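# Unwrap a straw and insert it into a lidded cup

## Task

Remove the straw from its paper wrapper, push it through the opening in the cup lid until it reaches the bottom of the cup, and leave the wrapper lying on the table. The cup is not fixed in place and has to be standing upright at the end.

## Robot and tools

Robot: two UR-type arms, left_arm and right_arm, each with a Robotiq 2F-85 two-finger gripper and a wrist camera. Cameras: cam_head_left, cam_head_right, cam_high, cam_low, cam_left_wrist, cam_right_wrist (896x504 each).

Frames. Scene frame: origin at table-top height, midway between the nominal bases, +z up, +x out over the table, left_arm toward +y. Image sides do not match arm names. Calibrated bases: left_arm at (+0.069, +0.450, 0) m, quat_wxyz (+1.000, 0, 0, -0.013); right_arm at (-0.056, -0.425, 0) m, quat_wxyz (+1.000, 0, 0, +0.002). Each arm reports its hand pose, velocities and wrist-camera pose in its own base frame. Fixed cameras and the table use the scene frame. Commanded offsets use the axes of that arm's current Hand target. Gripper axes: fingers point along +z and close along y. A block extends about 10 cm toward +x. end_effector_position is the point between the closed pads. Closed fingertips extend about 19 mm past it, open ones about 6 mm.

The 18-number row, used by execute_actions and move: left_arm dx, dy, dz, rx, ry, rz, left_gripper position, force_limit, speed, then the same nine for right_arm and right_gripper. Always send all 18, each in [-1, 1]. The six pose numbers are an offset from that arm's Hand target as it stands when the action or move begins, along the Hand target's own axes. They are not a pose. 1.0 means 0.6 m for dx..dz and 180 degrees for the rotation vector rx, ry, rz. Repeating an offset moves the arm further. All six at 0 re-commands the current Hand target. Gripper numbers are absolute commands, not offsets. position: +1 fully open (85 mm), about -0.8 pads touching, -1 close until blocked. force_limit and speed each run from -1 to +1. Speed -1 is about 20 mm/s, 0 about 85, +1 about 150. Both start at +1. To leave a gripper unchanged, resend its last three numbers, because 0 counts as a command. A new force or speed only takes effect with a position change of at least 0.01.

execute_actions(actions, cameras): actions is a list of actions. Each action is up to 15 rows, one per 1/30 s step. A short action holds its last row for the rest of the 15 steps. Every row is measured from the start pose of that action. Images are returned only for an empty list or when cameras are named. ["all"] gives every camera.

move(target, speed, blend, stop_force, zero, blocking, cameras): straight-line path to an offset row, or to a list of up to 15 rows, all measured from the same starting Hand targets. Both arms finish together, with a 10 s cap. speed is in m/s, 0.002 to 3.6, default 0.25. Rotation is limited to twice that number in rad/s. blend (m) rounds corners in a list, and 0 means stop at each target. stop_force is in N, 3 to 120, and ends an arm's path on contact. Do not rely on it when the gripper rotates, or to feel light loose items. Leave it out when pulling away from a contact. zero resets the force baseline (default true). blocking=false returns early and cannot be combined with stop_force. The result adds a move: line such as done, off_target, moving, held or fault, plus limits such as paced (pose clipped) or held (steps withheld).

Other tools:
- wait(seconds 0-10) lets the scene run while holding commands.
- stop brakes a running move.
- zoom_image(camera, region [x0,y0,x1,y1], max 504x504) zooms the newest image of that camera.
- zero_wrist_force(arm) tares the wrist sensor.
- read_manual returns licence text.
- finished_scene(scene) ends the scene irreversibly. The goal must then hold with no robot help.

Results. Positions are in m, quaternions wxyz, velocities in m/s and rad/s. Hand target is the last commanded pose after clipping, and the base for the next offsets. A gripper that settles short needs the gap sent as a fresh offset. object_status codes:
- 0: moving
- 1: blocked while opening
- 2: blocked while closing, meaning a grip
- 3: reached the command or the pads met; a thin item may still be held

position_measured is in counts: 3 open, 78 about 60 mm, 130 about 40 mm, 180 about 20 mm, 230 pads together. Wrist force and torque are in the end-effector axes. A third line shows the peak since the last report. Joint torques include the arm's own weight. Joint velocities may read "within noise".

Motion limits. Commanded orientation is clipped to within 32 degrees of the current one per step. Commands lag by about 0.09 s or about 0.2 s, and fast moves overshoot. Avoid paths close to an arm's own base. A clearance check blocks arm-to-arm approaches, but not fingers.

Avoid the following:
- Torque fault: contact torque reaching 135 N m on the big joints or 25.2 N m on the wrists, including held weight.
- Force fault: about 150 N (±25) on the arm. Either fault halts the arm for 10 s. If the arm's own grip pins it, release first.
- Overheating: holding loads or stretching out heats the motors. MOTOR HOT appears at 70 °C, and at 85 °C the brakes lock for 30-60 s.
- Arms pressing on each other, and gripping the other arm's fingers.
- Items falling from the table, drops, slams, releasing moving items, and squeezing hard on items still resting on something.
- Tipping the cup. It is loose and may also get brief external pushes.

Move gently, approach contacts slowly with stop_force, and check grips for status 2.

Each tool is called after "Call:" in YAML: its name, and indented under it one key for each argument.

## Session

Call:
execute_actions:
  actions: []

Scene clock: 0.00 s.
left_arm: end_effector_position=(+0.0661, -0.2817, +0.1437) position_measured=3 object_status=3 end_effector_quat_wxyz=(-0.189, +0.689, +0.442, +0.543) | right_arm: end_effector_position=(+0.2798, +0.1408, +0.1408) position_measured=3 object_status=3 end_effector_quat_wxyz=(-0.053, -0.547, +0.703, -0.452)
Joint positions: left_arm=[-2.027 -1.285 1.961 -1.031 -1.374 -0.164] | right_arm=[4.595 -1.439 -2.295 -1.807 1.049 0.364]
Joint velocities: within noise
Joint torques (N m): no reading
Wrist force (N): no reading
Wrist torque (N m): no reading
Wrist force, peak (N): no reading
Hand target: left_arm +0.0661, -0.2817, +0.1437; -0.189, +0.689, +0.442, +0.543 | right_arm +0.2798, +0.1408, +0.1408; -0.053, -0.547, +0.703, -0.452
Tool commands: left_gripper/position=+1.0 left_gripper/force_limit=+1.0 left_gripper/speed=+1.0 right_gripper/position=+1.0 right_gripper/force_limit=+1.0 right_gripper/speed=+1.0

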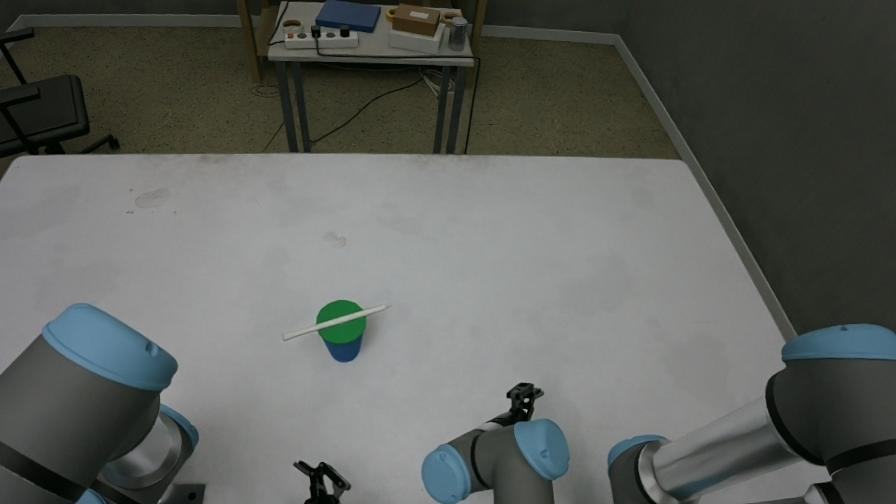

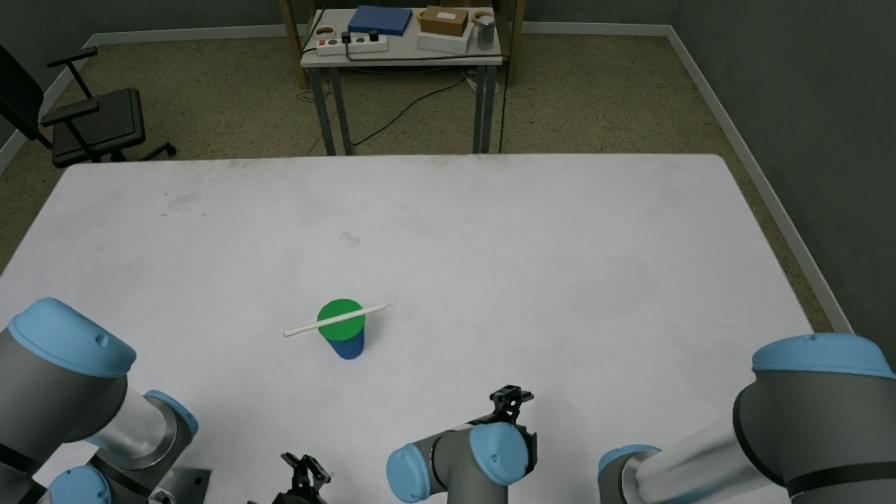

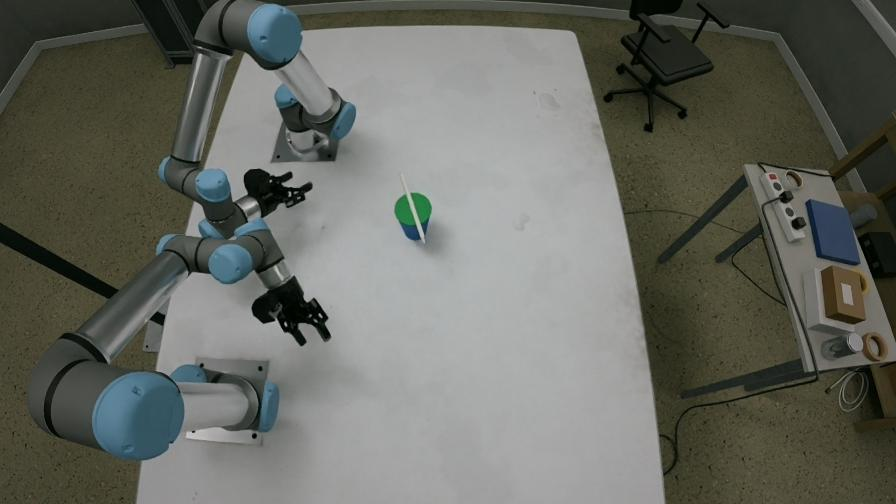

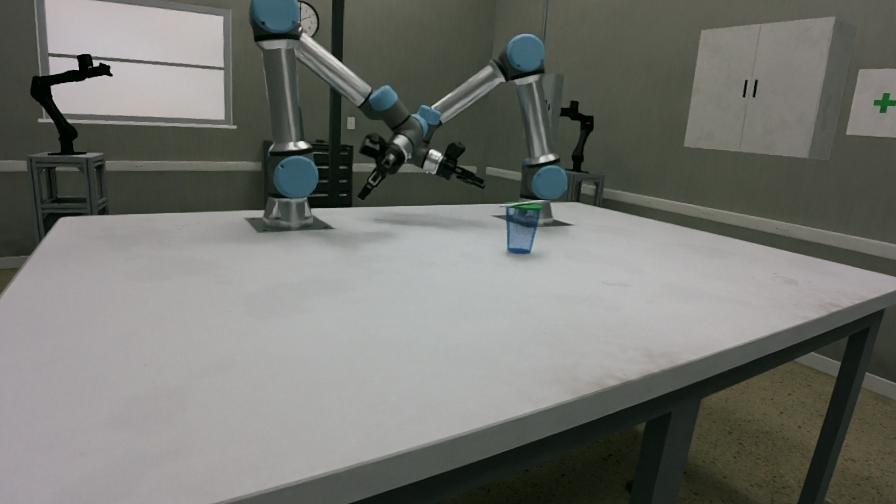

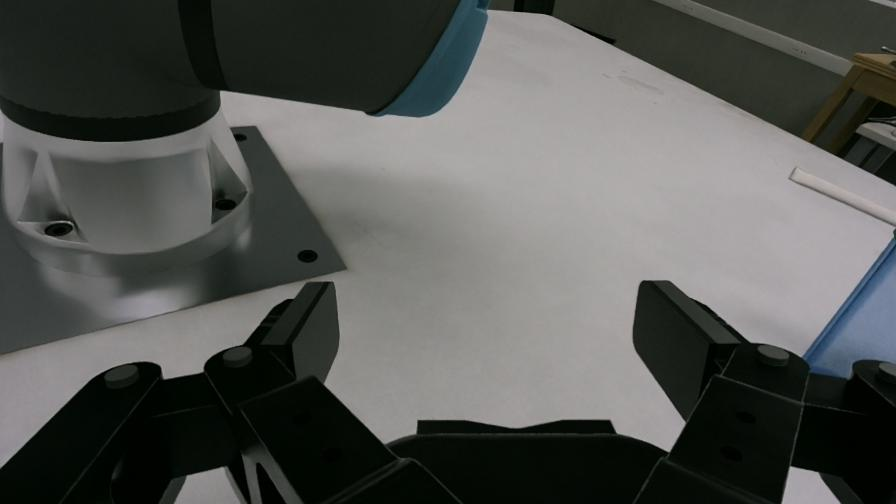

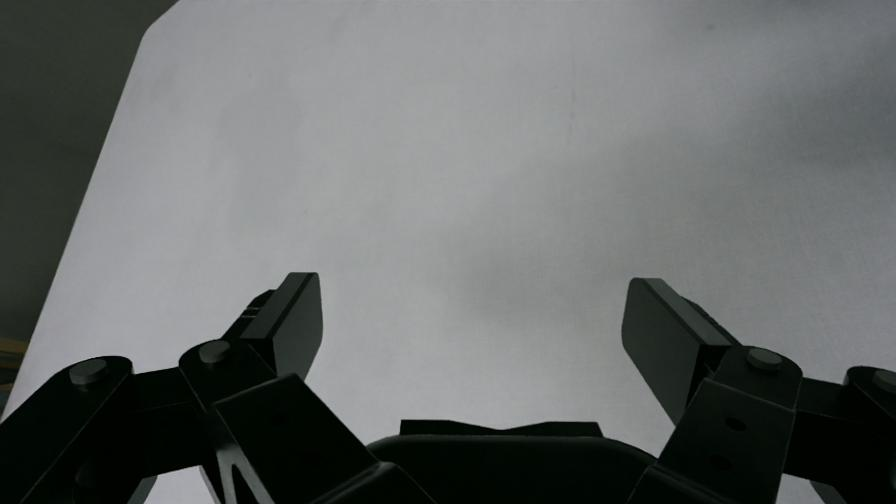

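Call:
zoom_image:
  camera: "cam_head_left"
  region: [270, 280, 410, 370]

Call:
zoom_image:
  camera: "cam_head_right"
  region: [270, 280, 410, 370]

Call:
zoom_image:
  camera: "cam_high"
  region: [370, 160, 470, 260]

Call:
zoom_image:
  camera: "cam_low"
  region: [480, 190, 570, 265]

Scaled by 3.600 from the camera's 896x504 image, which has a finer 1280x720 frame.

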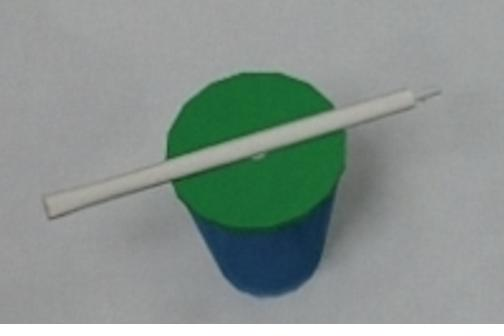

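Scaled by 3.600 from the camera's 896x504 image, which has a finer 1280x720 frame.

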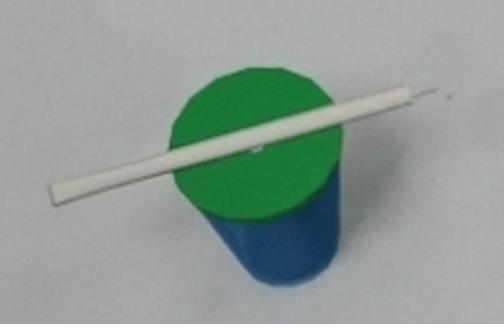

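Scaled by 5.040 from the camera's 896x504 image, which has a finer 1280x720 frame.

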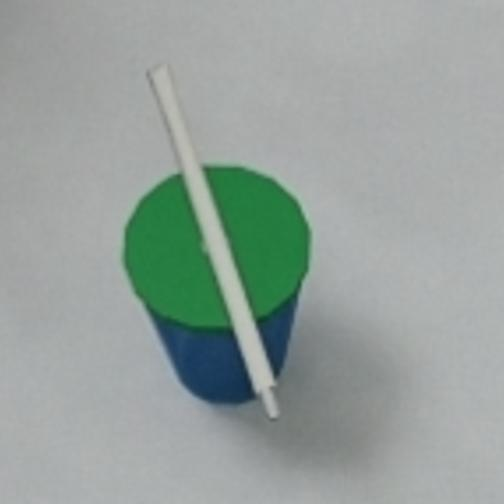

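Scaled by 5.600 from the camera's 896x504 image, which has a finer 1280x720 frame.

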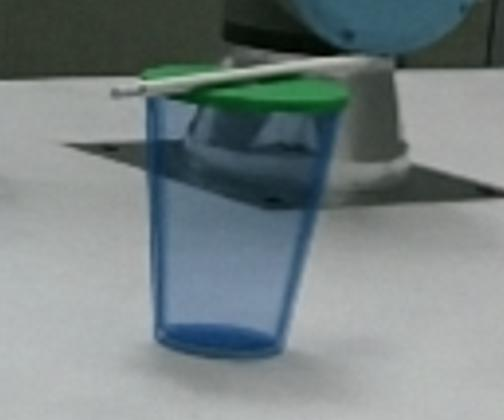

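Call:
move:
  target: [0.334,0.444,0.3245,0.171,-0.353,-0.119,1,1,1,-0.2867,-0.4747,-0.3203,-0.187,-0.2365,-0.073,1,1,1]
  speed: 0.35
  cameras: ["cam_left_wrist","cam_right_wrist","cam_high"]

Scene clock: 100.77 s.
left_arm: end_effector_position=(+0.3999, -0.1998, +0.3194) position_measured=3 object_status=3 end_effector_quat_wxyz=(+0.000, +0.707, +0.707, +0.000) | right_arm: end_effector_position=(+0.4999, +0.3998, +0.3199) position_measured=3 object_status=3 end_effector_quat_wxyz=(+0.000, +0.707, -0.707, +0.000)
Joint positions: left_arm=[-0.766 -1.724 1.74 -1.586 -1.57 0.804] | right_arm=[4.026 -1.893 -1.22 -1.6 1.571 -0.686]
Joint torques (N m): left_arm=[7.84 -16.76 -29.76 -4.58 -0.51 2.01] | right_arm=[11.75 36.39 32.9 3.69 1.38 -0.7]
Wrist force (N): left_arm=[-1.2 -0.8 -2.6] | right_arm=[-0.3 -1.8 0.2]
Wrist torque (N m): left_arm=[0.09 0.27 -0.38] | right_arm=[-0.57 -0.02 0.20]
Wrist force, peak (N): left_arm=[0.5 1.5 -3.5] | right_arm=[-1.8 -2.9 -1.0]
Hand target: left_arm +0.3999, -0.1998, +0.3195; +0.000, +0.707, +0.707, +0.000 | right_arm +0.4999, +0.3999, +0.3199; +0.000, +0.707, -0.707, +0.000
Off the commanded pose: left_arm 0.000 m, 0 deg | right_arm 0.000 m, 0 deg.
move: done
Images, in order (width x height): cam_high 896x504, cam_left_wrist 896x504, cam_right_wrist 896x504.

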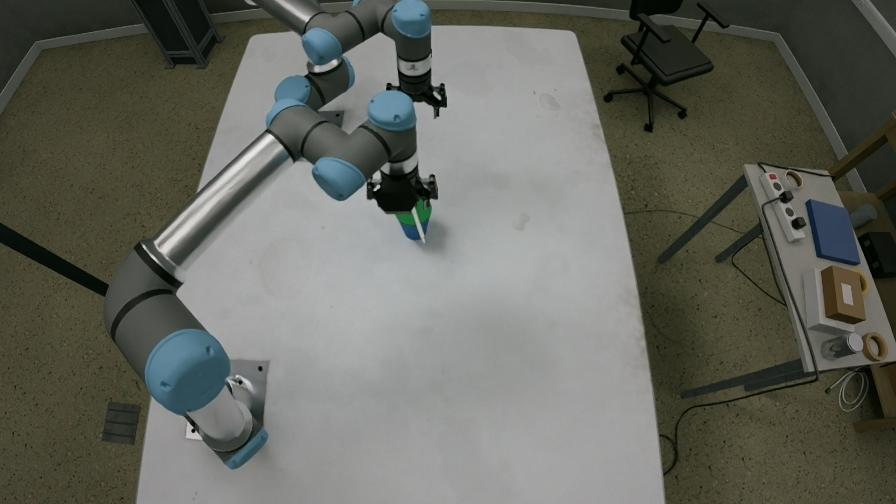

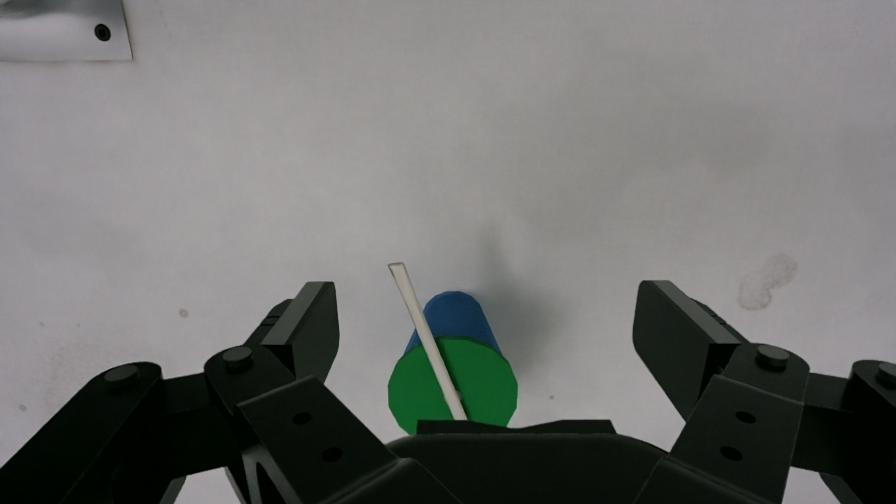

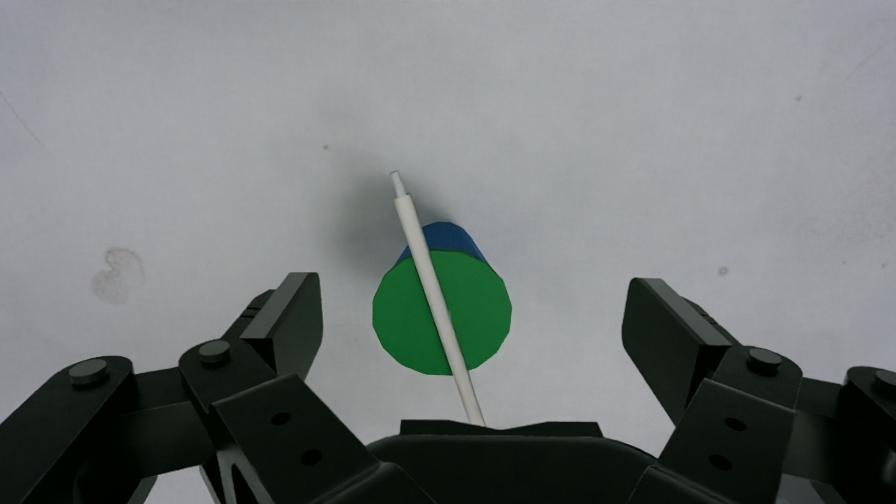

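Call:
zoom_image:
  camera: "cam_left_wrist"
  region: [370, 250, 530, 430]

Call:
zoom_image:
  camera: "cam_right_wrist"
  region: [360, 160, 530, 430]

Scaled by 2.800 from the camera's 896x504 image, which has a finer 1280x720 frame.

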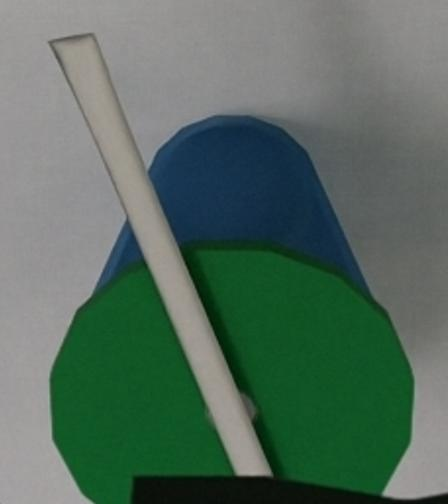

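Scaled by 1.867 from the camera's 896x504 image, which has a finer 1280x720 frame.

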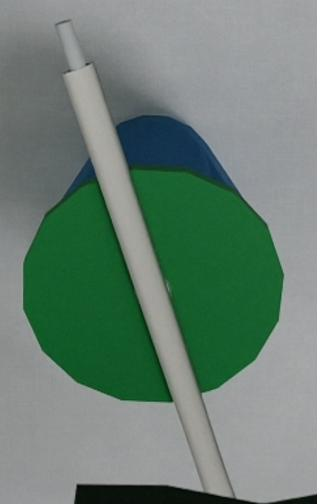

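Call:
move:
  target: [-0.1128,-0.07,0.2575,0,0,-0.1067,-0.2,-0.6,0,0.0007,-0.0718,0.2583,0,0,-0.0925,-0.2,-0.6,0]
  cameras: ["cam_left_wrist","cam_right_wrist","cam_low"]

Call:
zoom_image:
  camera: "cam_left_wrist"
  region: [320, 180, 620, 440]

Call:
zoom_image:
  camera: "cam_right_wrist"
  region: [320, 180, 620, 440]

Call:
zoom_image:
  camera: "cam_low"
  region: [450, 140, 610, 265]

Scene clock: 189.23 s.
left_arm: end_effector_position=(+0.3580, -0.2674, +0.1650) position_measured=154 object_status=3 end_effector_quat_wxyz=(+0.000, +0.579, +0.815, +0.000) | right_arm: end_effector_position=(+0.5430, +0.3993, +0.1650) position_measured=154 object_status=3 end_effector_quat_wxyz=(+0.000, +0.802, -0.598, +0.000)
Joint positions: left_arm=[-0.945 -1.639 2.072 -2.003 -1.571 0.291] | right_arm=[3.975 -2.029 -1.427 -1.256 1.571 -1.028]
Joint torques (N m): left_arm=[-3.53 -17.6 -17.2 -4.41 -0.54 -1.94] | right_arm=[13.12 42.86 24.97 4.29 1.36 -1.56]
Wrist force (N): left_arm=[-1.2 -0.6 -2.4] | right_arm=[-0.5 -1.5 0.3]
Wrist torque (N m): left_arm=[0.15 0.26 -0.49] | right_arm=[-0.50 -0.03 0.16]
Wrist force, peak (N): left_arm=[0.4 -0.1 -5.2] | right_arm=[-0.2 -2.3 2.9]
Hand target: left_arm +0.3579, -0.2674, +0.1649; +0.000, +0.579, +0.815, +0.000 | right_arm +0.5429, +0.3994, +0.1650; +0.000, +0.802, -0.597, +0.000
Off the commanded pose: left_arm 0.000 m, 0 deg | right_arm 0.000 m, 0 deg.
move: done
Images, in order (width x height): cam_low 896x504, cam_left_wrist 896x504, cam_right_wrist 896x504.

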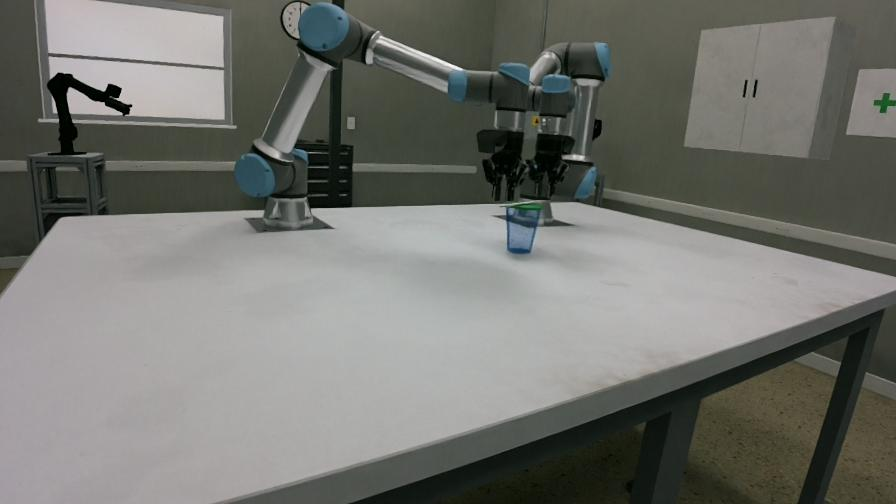

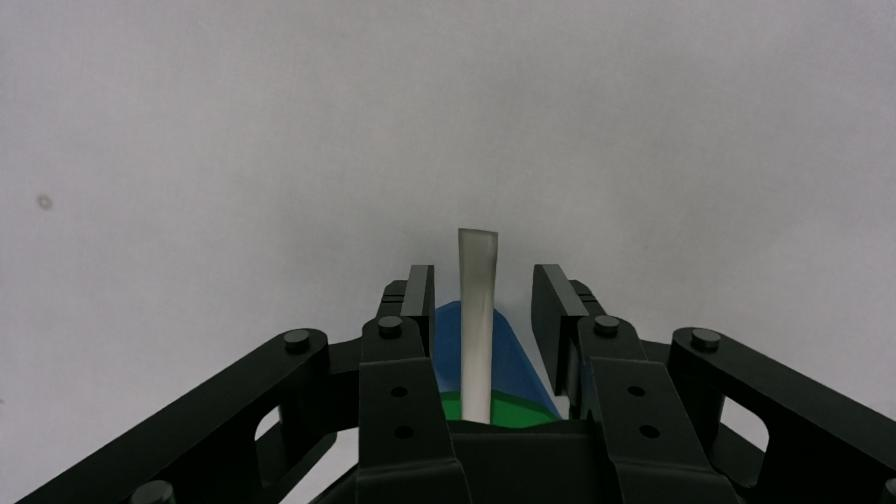

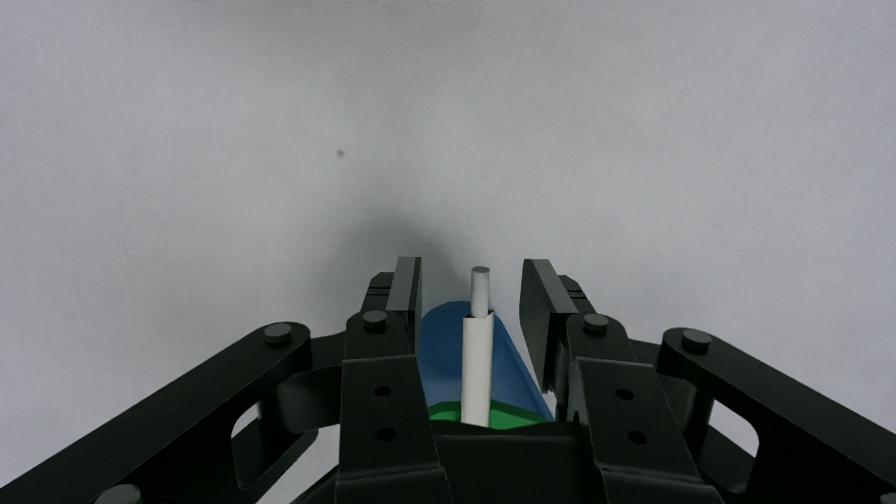

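Scaled by 1.680 from the camera's 896x504 image, which has a finer 1280x720 frame.

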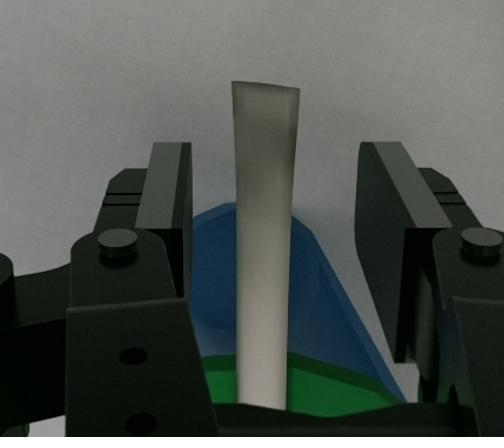

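Scaled by 1.680 from the camera's 896x504 image, which has a finer 1280x720 frame.

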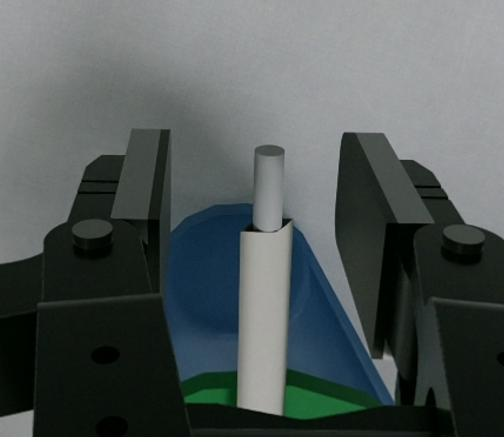

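Scaled by 3.150 from the camera's 896x504 image, which has a finer 1280x720 frame.

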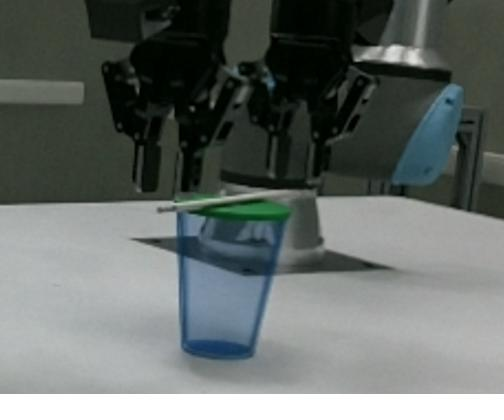

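Call:
move:
  target:
    - [0.01,0,0.0617,0,0,0,-0.2,-0.6,0,-0.0117,0,0.0617,0,0,0,-0.2,-0.6,0]
    - [0.01,0,0.0617,0,0,0,-1,-0.6,-1,-0.0117,0,0.0617,0,0,0,-1,-0.6,-1]
    - [0.01,0,-0.06,0,0,0,-1,-0.6,-1,-0.0117,0,-0.06,0,0,0,-1,-0.6,-1]
  speed: 0.15
  cameras: ["cam_left_wrist","cam_right_wrist","cam_low"]

Scene clock: 208.50 s.
left_arm: end_effector_position=(+0.3560, -0.2618, +0.2009) position_measured=217 object_status=2 end_effector_quat_wxyz=(+0.000, +0.579, +0.815, +0.000) | right_arm: end_effector_position=(+0.5410, +0.4061, +0.2010) position_measured=216 object_status=2 end_effector_quat_wxyz=(+0.000, +0.802, -0.597, +0.000)
Joint positions: left_arm=[-0.941 -1.688 2.016 -1.899 -1.571 0.295] | right_arm=[3.984 -2.012 -1.358 -1.342 1.571 -1.019]
Joint torques (N m): left_arm=[-4.74 -13.22 -26.47 -2.23 0.66 0.24] | right_arm=[-9.47 30.63 28.97 2.54 0.7 -1.13]
Wrist force (N): left_arm=[5.0 0.2 -2.2] | right_arm=[4.4 -0.2 -0.1]
Wrist torque (N m): left_arm=[0.10 -0.01 -0.50] | right_arm=[-0.41 -0.09 -0.06]
Wrist force, peak (N): left_arm=[4.1 0.2 -4.4] | right_arm=[4.5 -0.5 0.1]
Hand target: left_arm +0.3560, -0.2618, +0.2009; +0.000, +0.579, +0.815, +0.000 | right_arm +0.5409, +0.4061, +0.2010; +0.000, +0.802, -0.597, +0.000
Off the commanded pose: left_arm 0.000 m, 0 deg | right_arm 0.000 m, 0 deg.
move: done
Images, in order (width x height): cam_low 896x504, cam_left_wrist 896x504, cam_right_wrist 896x504.

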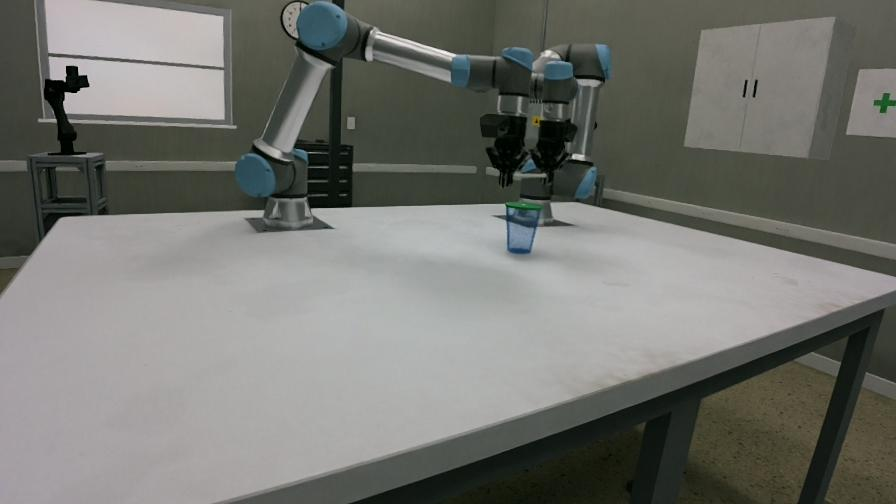

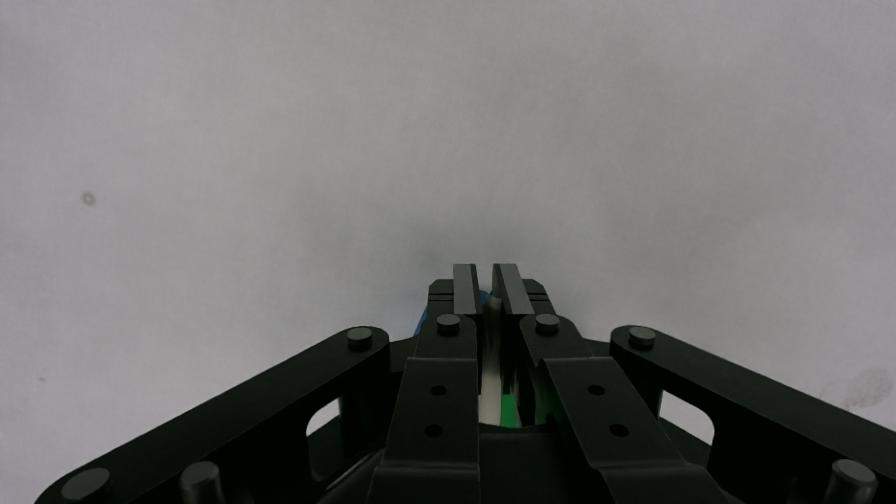

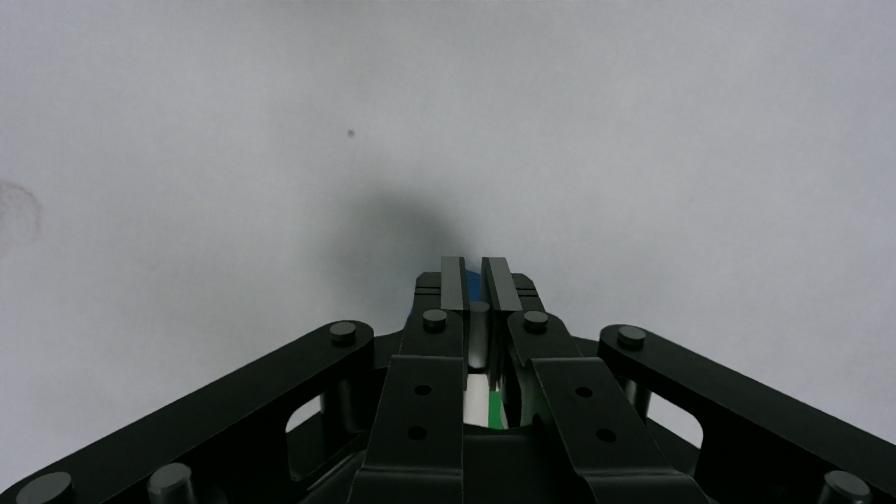

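Call:
move:
  target:
    - [0.03,0,0,0,0,0,-1,-0.6,-1,0.03,0,0,0,0,0,-1,-0.6,-1]
    - [0.19,0,0,0,0,0,-1,-0.6,-1,0.19,0,0,0,0,0,-1,-0.6,-1]
  speed: [0.05,0.15]
  blend: 0.005
  cameras: ["cam_left_wrist","cam_right_wrist","cam_low","cam_head_right"]

Scene clock: 218.50 s.
left_arm: end_effector_position=(+0.3184, -0.1542, +0.2010) position_measured=230 object_status=3 end_effector_quat_wxyz=(+0.000, +0.579, +0.815, +0.000) | right_arm: end_effector_position=(+0.5736, +0.2969, +0.2010) position_measured=216 object_status=2 end_effector_quat_wxyz=(+0.000, +0.802, -0.597, +0.000)
Joint positions: left_arm=[-0.837 -1.933 2.196 -1.833 -1.571 0.398] | right_arm=[3.827 -1.94 -1.462 -1.311 1.571 -1.175]
Joint torques (N m): left_arm=[0.43 -14.49 -29.28 -4.08 -0.6 -1.39] | right_arm=[5.1 27.83 33.01 0.97 1.16 0.12]
Wrist force (N): left_arm=[-1.0 -0.8 -2.6] | right_arm=[-0.6 -1.1 0.1]
Wrist torque (N m): left_arm=[0.11 0.24 -0.39] | right_arm=[-0.42 -0.01 0.18]
Wrist force, peak (N): left_arm=[-11.4 0.3 -3.0] | right_arm=[-9.5 -0.2 0.0]
Hand target: left_arm +0.3184, -0.1541, +0.2010; +0.000, +0.579, +0.815, +0.000 | right_arm +0.5736, +0.2969, +0.2010; +0.000, +0.802, -0.597, +0.000
Off the commanded pose: left_arm 0.000 m, 0 deg | right_arm 0.000 m, 0 deg.
move: done
Images, in order (width x height): cam_head_right 896x504, cam_low 896x504, cam_left_wrist 896x504, cam_right_wrist 896x504.

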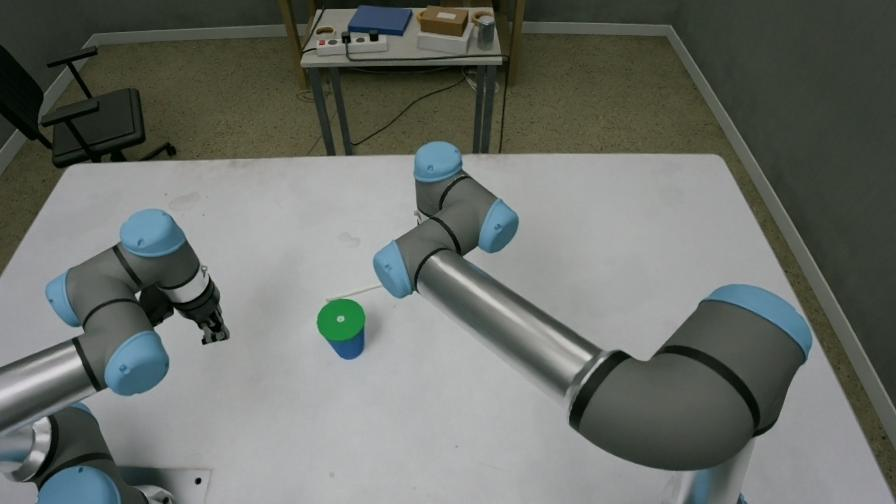

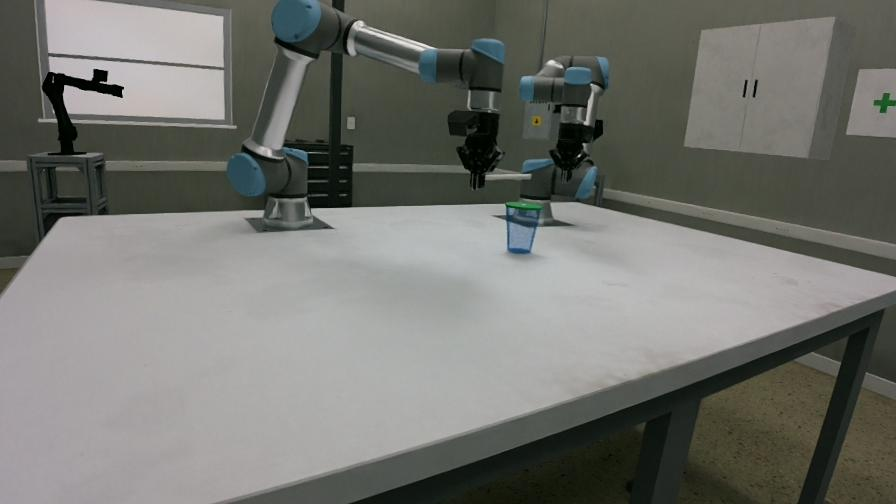

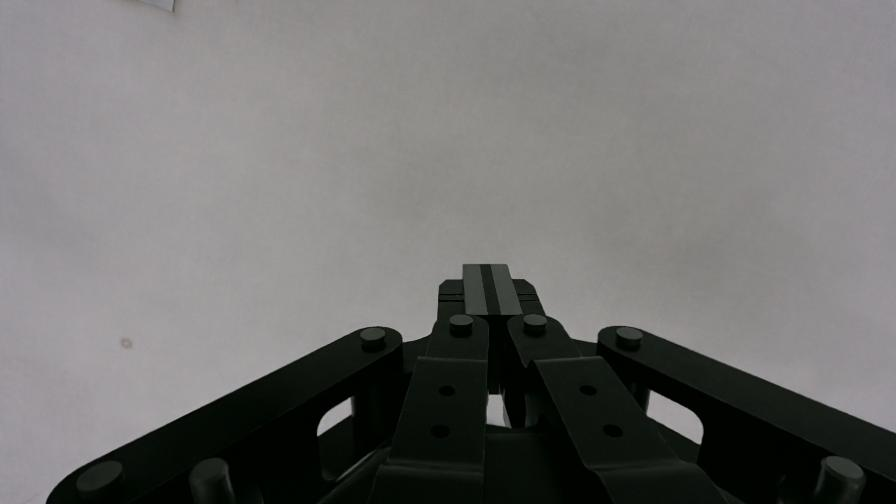

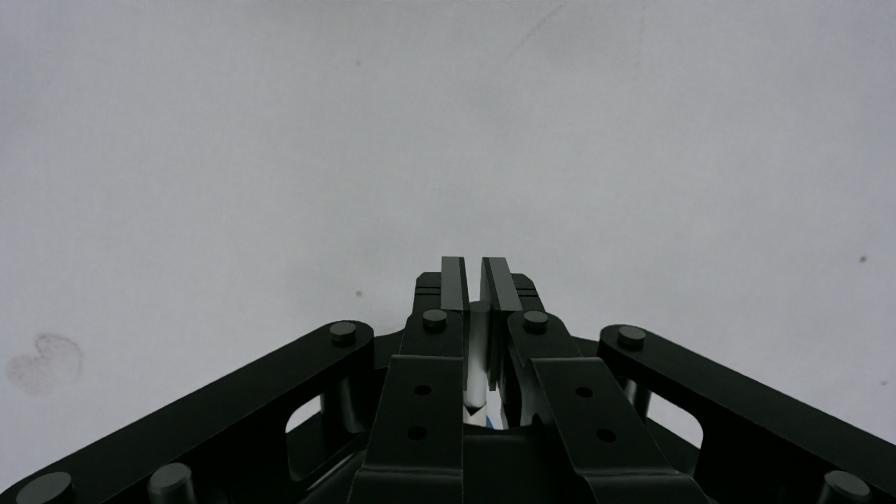

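Call:
zoom_image:
  camera: "cam_right_wrist"
  region: [400, 240, 580, 440]

Call:
zoom_image:
  camera: "cam_head_right"
  region: [310, 260, 430, 340]

Call:
zoom_image:
  camera: "cam_low"
  region: [440, 140, 560, 220]

Scaled by 2.520 from the camera's 896x504 image, which has a finer 1280x720 frame.

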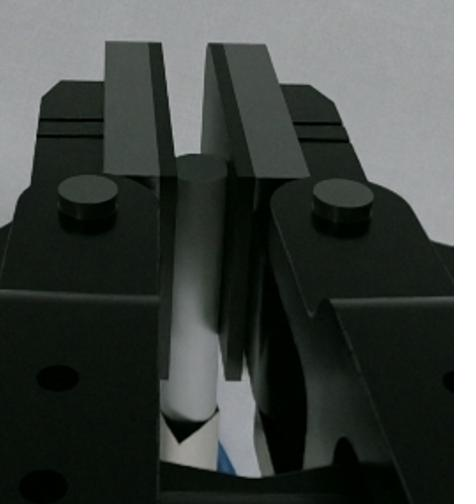

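Scaled by 4.200 from the camera's 896x504 image, which has a finer 1280x720 frame.

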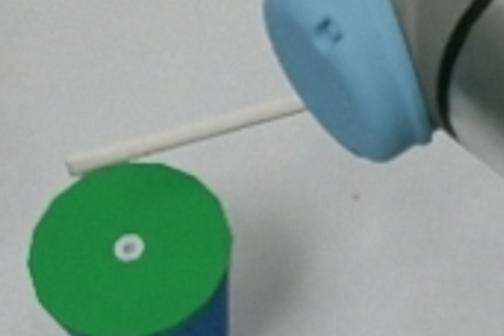

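Scaled by 4.200 from the camera's 896x504 image, which has a finer 1280x720 frame.

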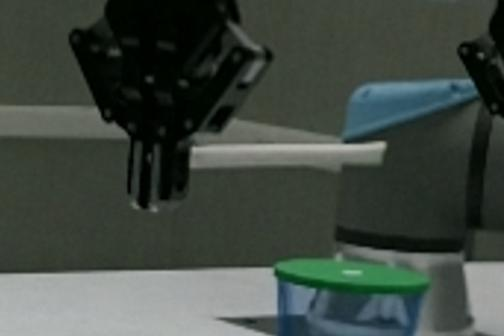

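Call:
move:
  target: [-0.2407,-0.0006,0,0,0,0,-0.2,0.5,0,-0.1333,0,0,0,0,0,-1,-0.6,-1]
  speed: 0.2
  cameras: ["cam_left_wrist"]

Call:
zoom_image:
  camera: "cam_left_wrist"
  region: [320, 180, 620, 440]

Scene clock: 257.90 s.
left_arm: end_effector_position=(+0.3656, -0.2905, +0.2009) position_measured=154 object_status=3 end_effector_quat_wxyz=(+0.000, +0.579, +0.815, +0.000) | right_arm: end_effector_position=(+0.5506, +0.3736, +0.2009) position_measured=216 object_status=2 end_effector_quat_wxyz=(+0.000, +0.802, -0.597, +0.000)
Joint positions: left_arm=[-0.961 -1.624 1.959 -1.905 -1.571 0.274] | right_arm=[3.939 -1.986 -1.396 -1.331 1.571 -1.063]
Joint torques (N m): left_arm=[2.32 -12.36 -26.74 -1.32 0.46 1.87] | right_arm=[-10.82 53.16 17.27 4.65 -1.06 -0.92]
Wrist force (N): left_arm=[-0.7 -1.0 -2.3] | right_arm=[-0.4 -1.3 -0.4]
Wrist torque (N m): left_arm=[0.07 0.19 -0.45] | right_arm=[-0.43 -0.06 0.22]
Wrist force, peak (N): left_arm=[-4.3 -1.0 -2.2] | right_arm=[-2.3 -1.1 -0.2]
Hand target: left_arm +0.3657, -0.2906, +0.2009; +0.000, +0.579, +0.815, +0.000 | right_arm +0.5507, +0.3735, +0.2010; +0.000, +0.802, -0.597, +0.000
Off the commanded pose: left_arm 0.000 m, 0 deg | right_arm 0.000 m, 0 deg.
move: done
Images, in order (width x height): cam_left_wrist 896x504.

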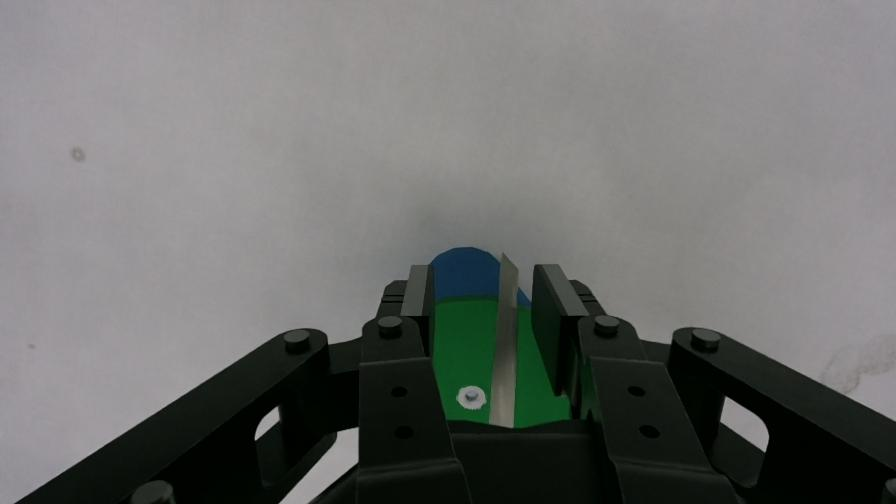

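Scaled by 1.680 from the camera's 896x504 image, which has a finer 1280x720 frame.

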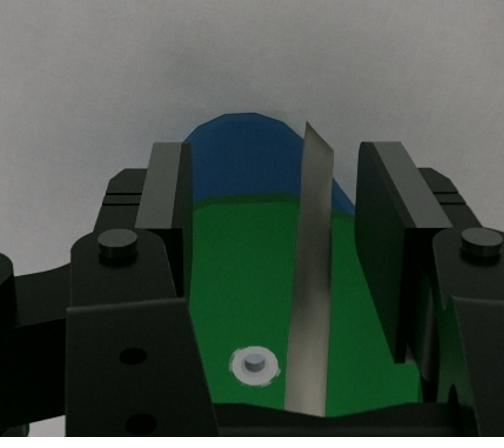

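Call:
move:
  target:
    - [0.003,0.0117,0,0,0,0,-0.2,0.5,0,0,0,0,0,0,0,-1,-0.6,-1]
    - [0.003,0.0117,0,0,0,0,-1,0.5,-1,0,0,0,0,0,0,-1,-0.6,-1]
    - [0.053,0.0117,0,0,0,0,-1,0.5,-1,0,0,0,0,0,0,-1,-0.6,-1]
  speed: [0.1,0.05,0.03]
  cameras: ["cam_left_wrist","cam_right_wrist"]

Call:
zoom_image:
  camera: "cam_right_wrist"
  region: [400, 240, 580, 440]

Call:
zoom_image:
  camera: "cam_left_wrist"
  region: [400, 240, 580, 440]

Scene clock: 274.17 s.
left_arm: end_effector_position=(+0.3617, -0.2581, +0.2009) position_measured=231 object_status=3 end_effector_quat_wxyz=(+0.000, +0.579, +0.815, +0.000) | right_arm: end_effector_position=(+0.5507, +0.3735, +0.2010) position_measured=216 object_status=2 end_effector_quat_wxyz=(+0.000, +0.802, -0.597, +0.000)
Joint positions: left_arm=[-0.924 -1.681 2.011 -1.9 -1.571 0.311] | right_arm=[3.939 -1.986 -1.396 -1.33 1.571 -1.063]
Joint torques (N m): left_arm=[-4.31 -6.25 -35.48 -2.09 0.88 -0.38] | right_arm=[-6.06 52.43 18.88 3.75 0.08 0.6]
Wrist force (N): left_arm=[-1.0 -1.1 -2.5] | right_arm=[-0.7 -1.3 0.1]
Wrist torque (N m): left_arm=[0.09 0.24 -0.49] | right_arm=[-0.38 -0.03 0.27]
Wrist force, peak (N): left_arm=[-3.9 -1.2 -2.5] | right_arm=[-2.8 -1.6 0.0]
Hand target: left_arm +0.3618, -0.2583, +0.2009; +0.000, +0.579, +0.815, +0.000 | right_arm +0.5507, +0.3735, +0.2010; +0.000, +0.802, -0.597, +0.000
Off the commanded pose: left_arm 0.000 m, 0 deg | right_arm 0.000 m, 0 deg.
move: done
Images, in order (width x height): cam_left_wrist 896x504, cam_right_wrist 896x504.

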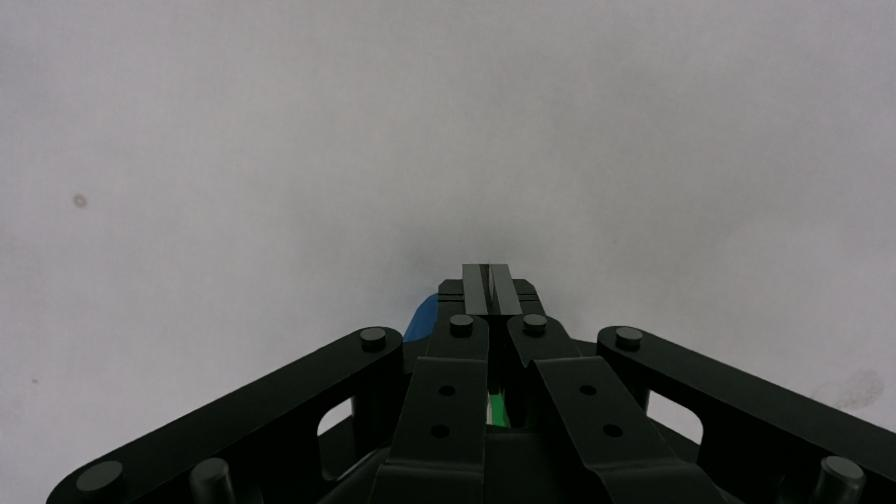

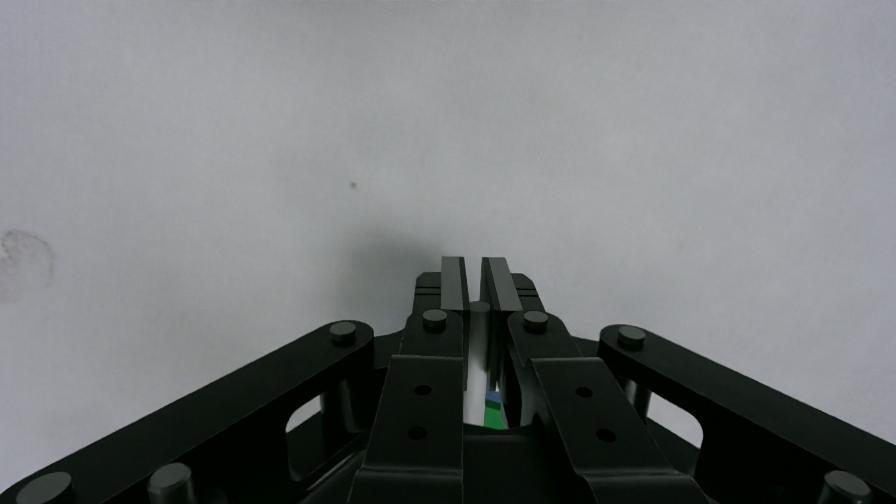

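Scaled by 2.520 from the camera's 896x504 image, which has a finer 1280x720 frame.

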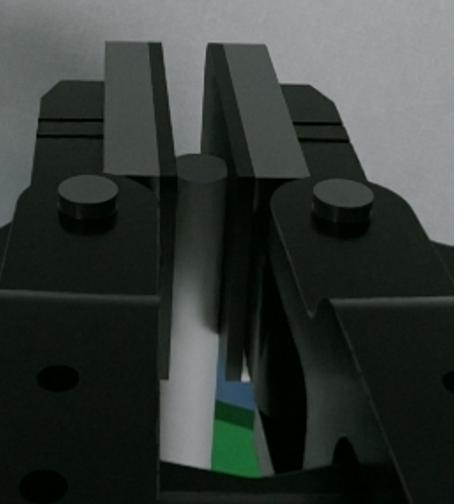

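Scaled by 2.520 from the camera's 896x504 image, which has a finer 1280x720 frame.

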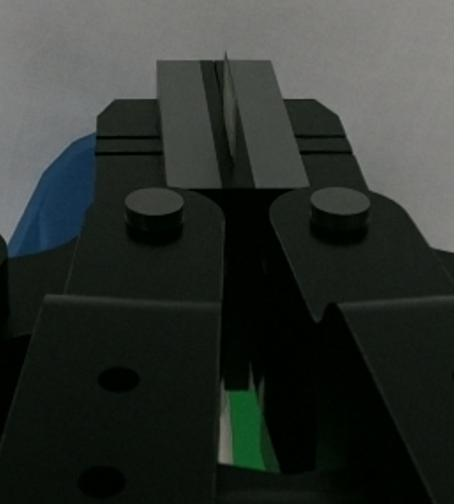

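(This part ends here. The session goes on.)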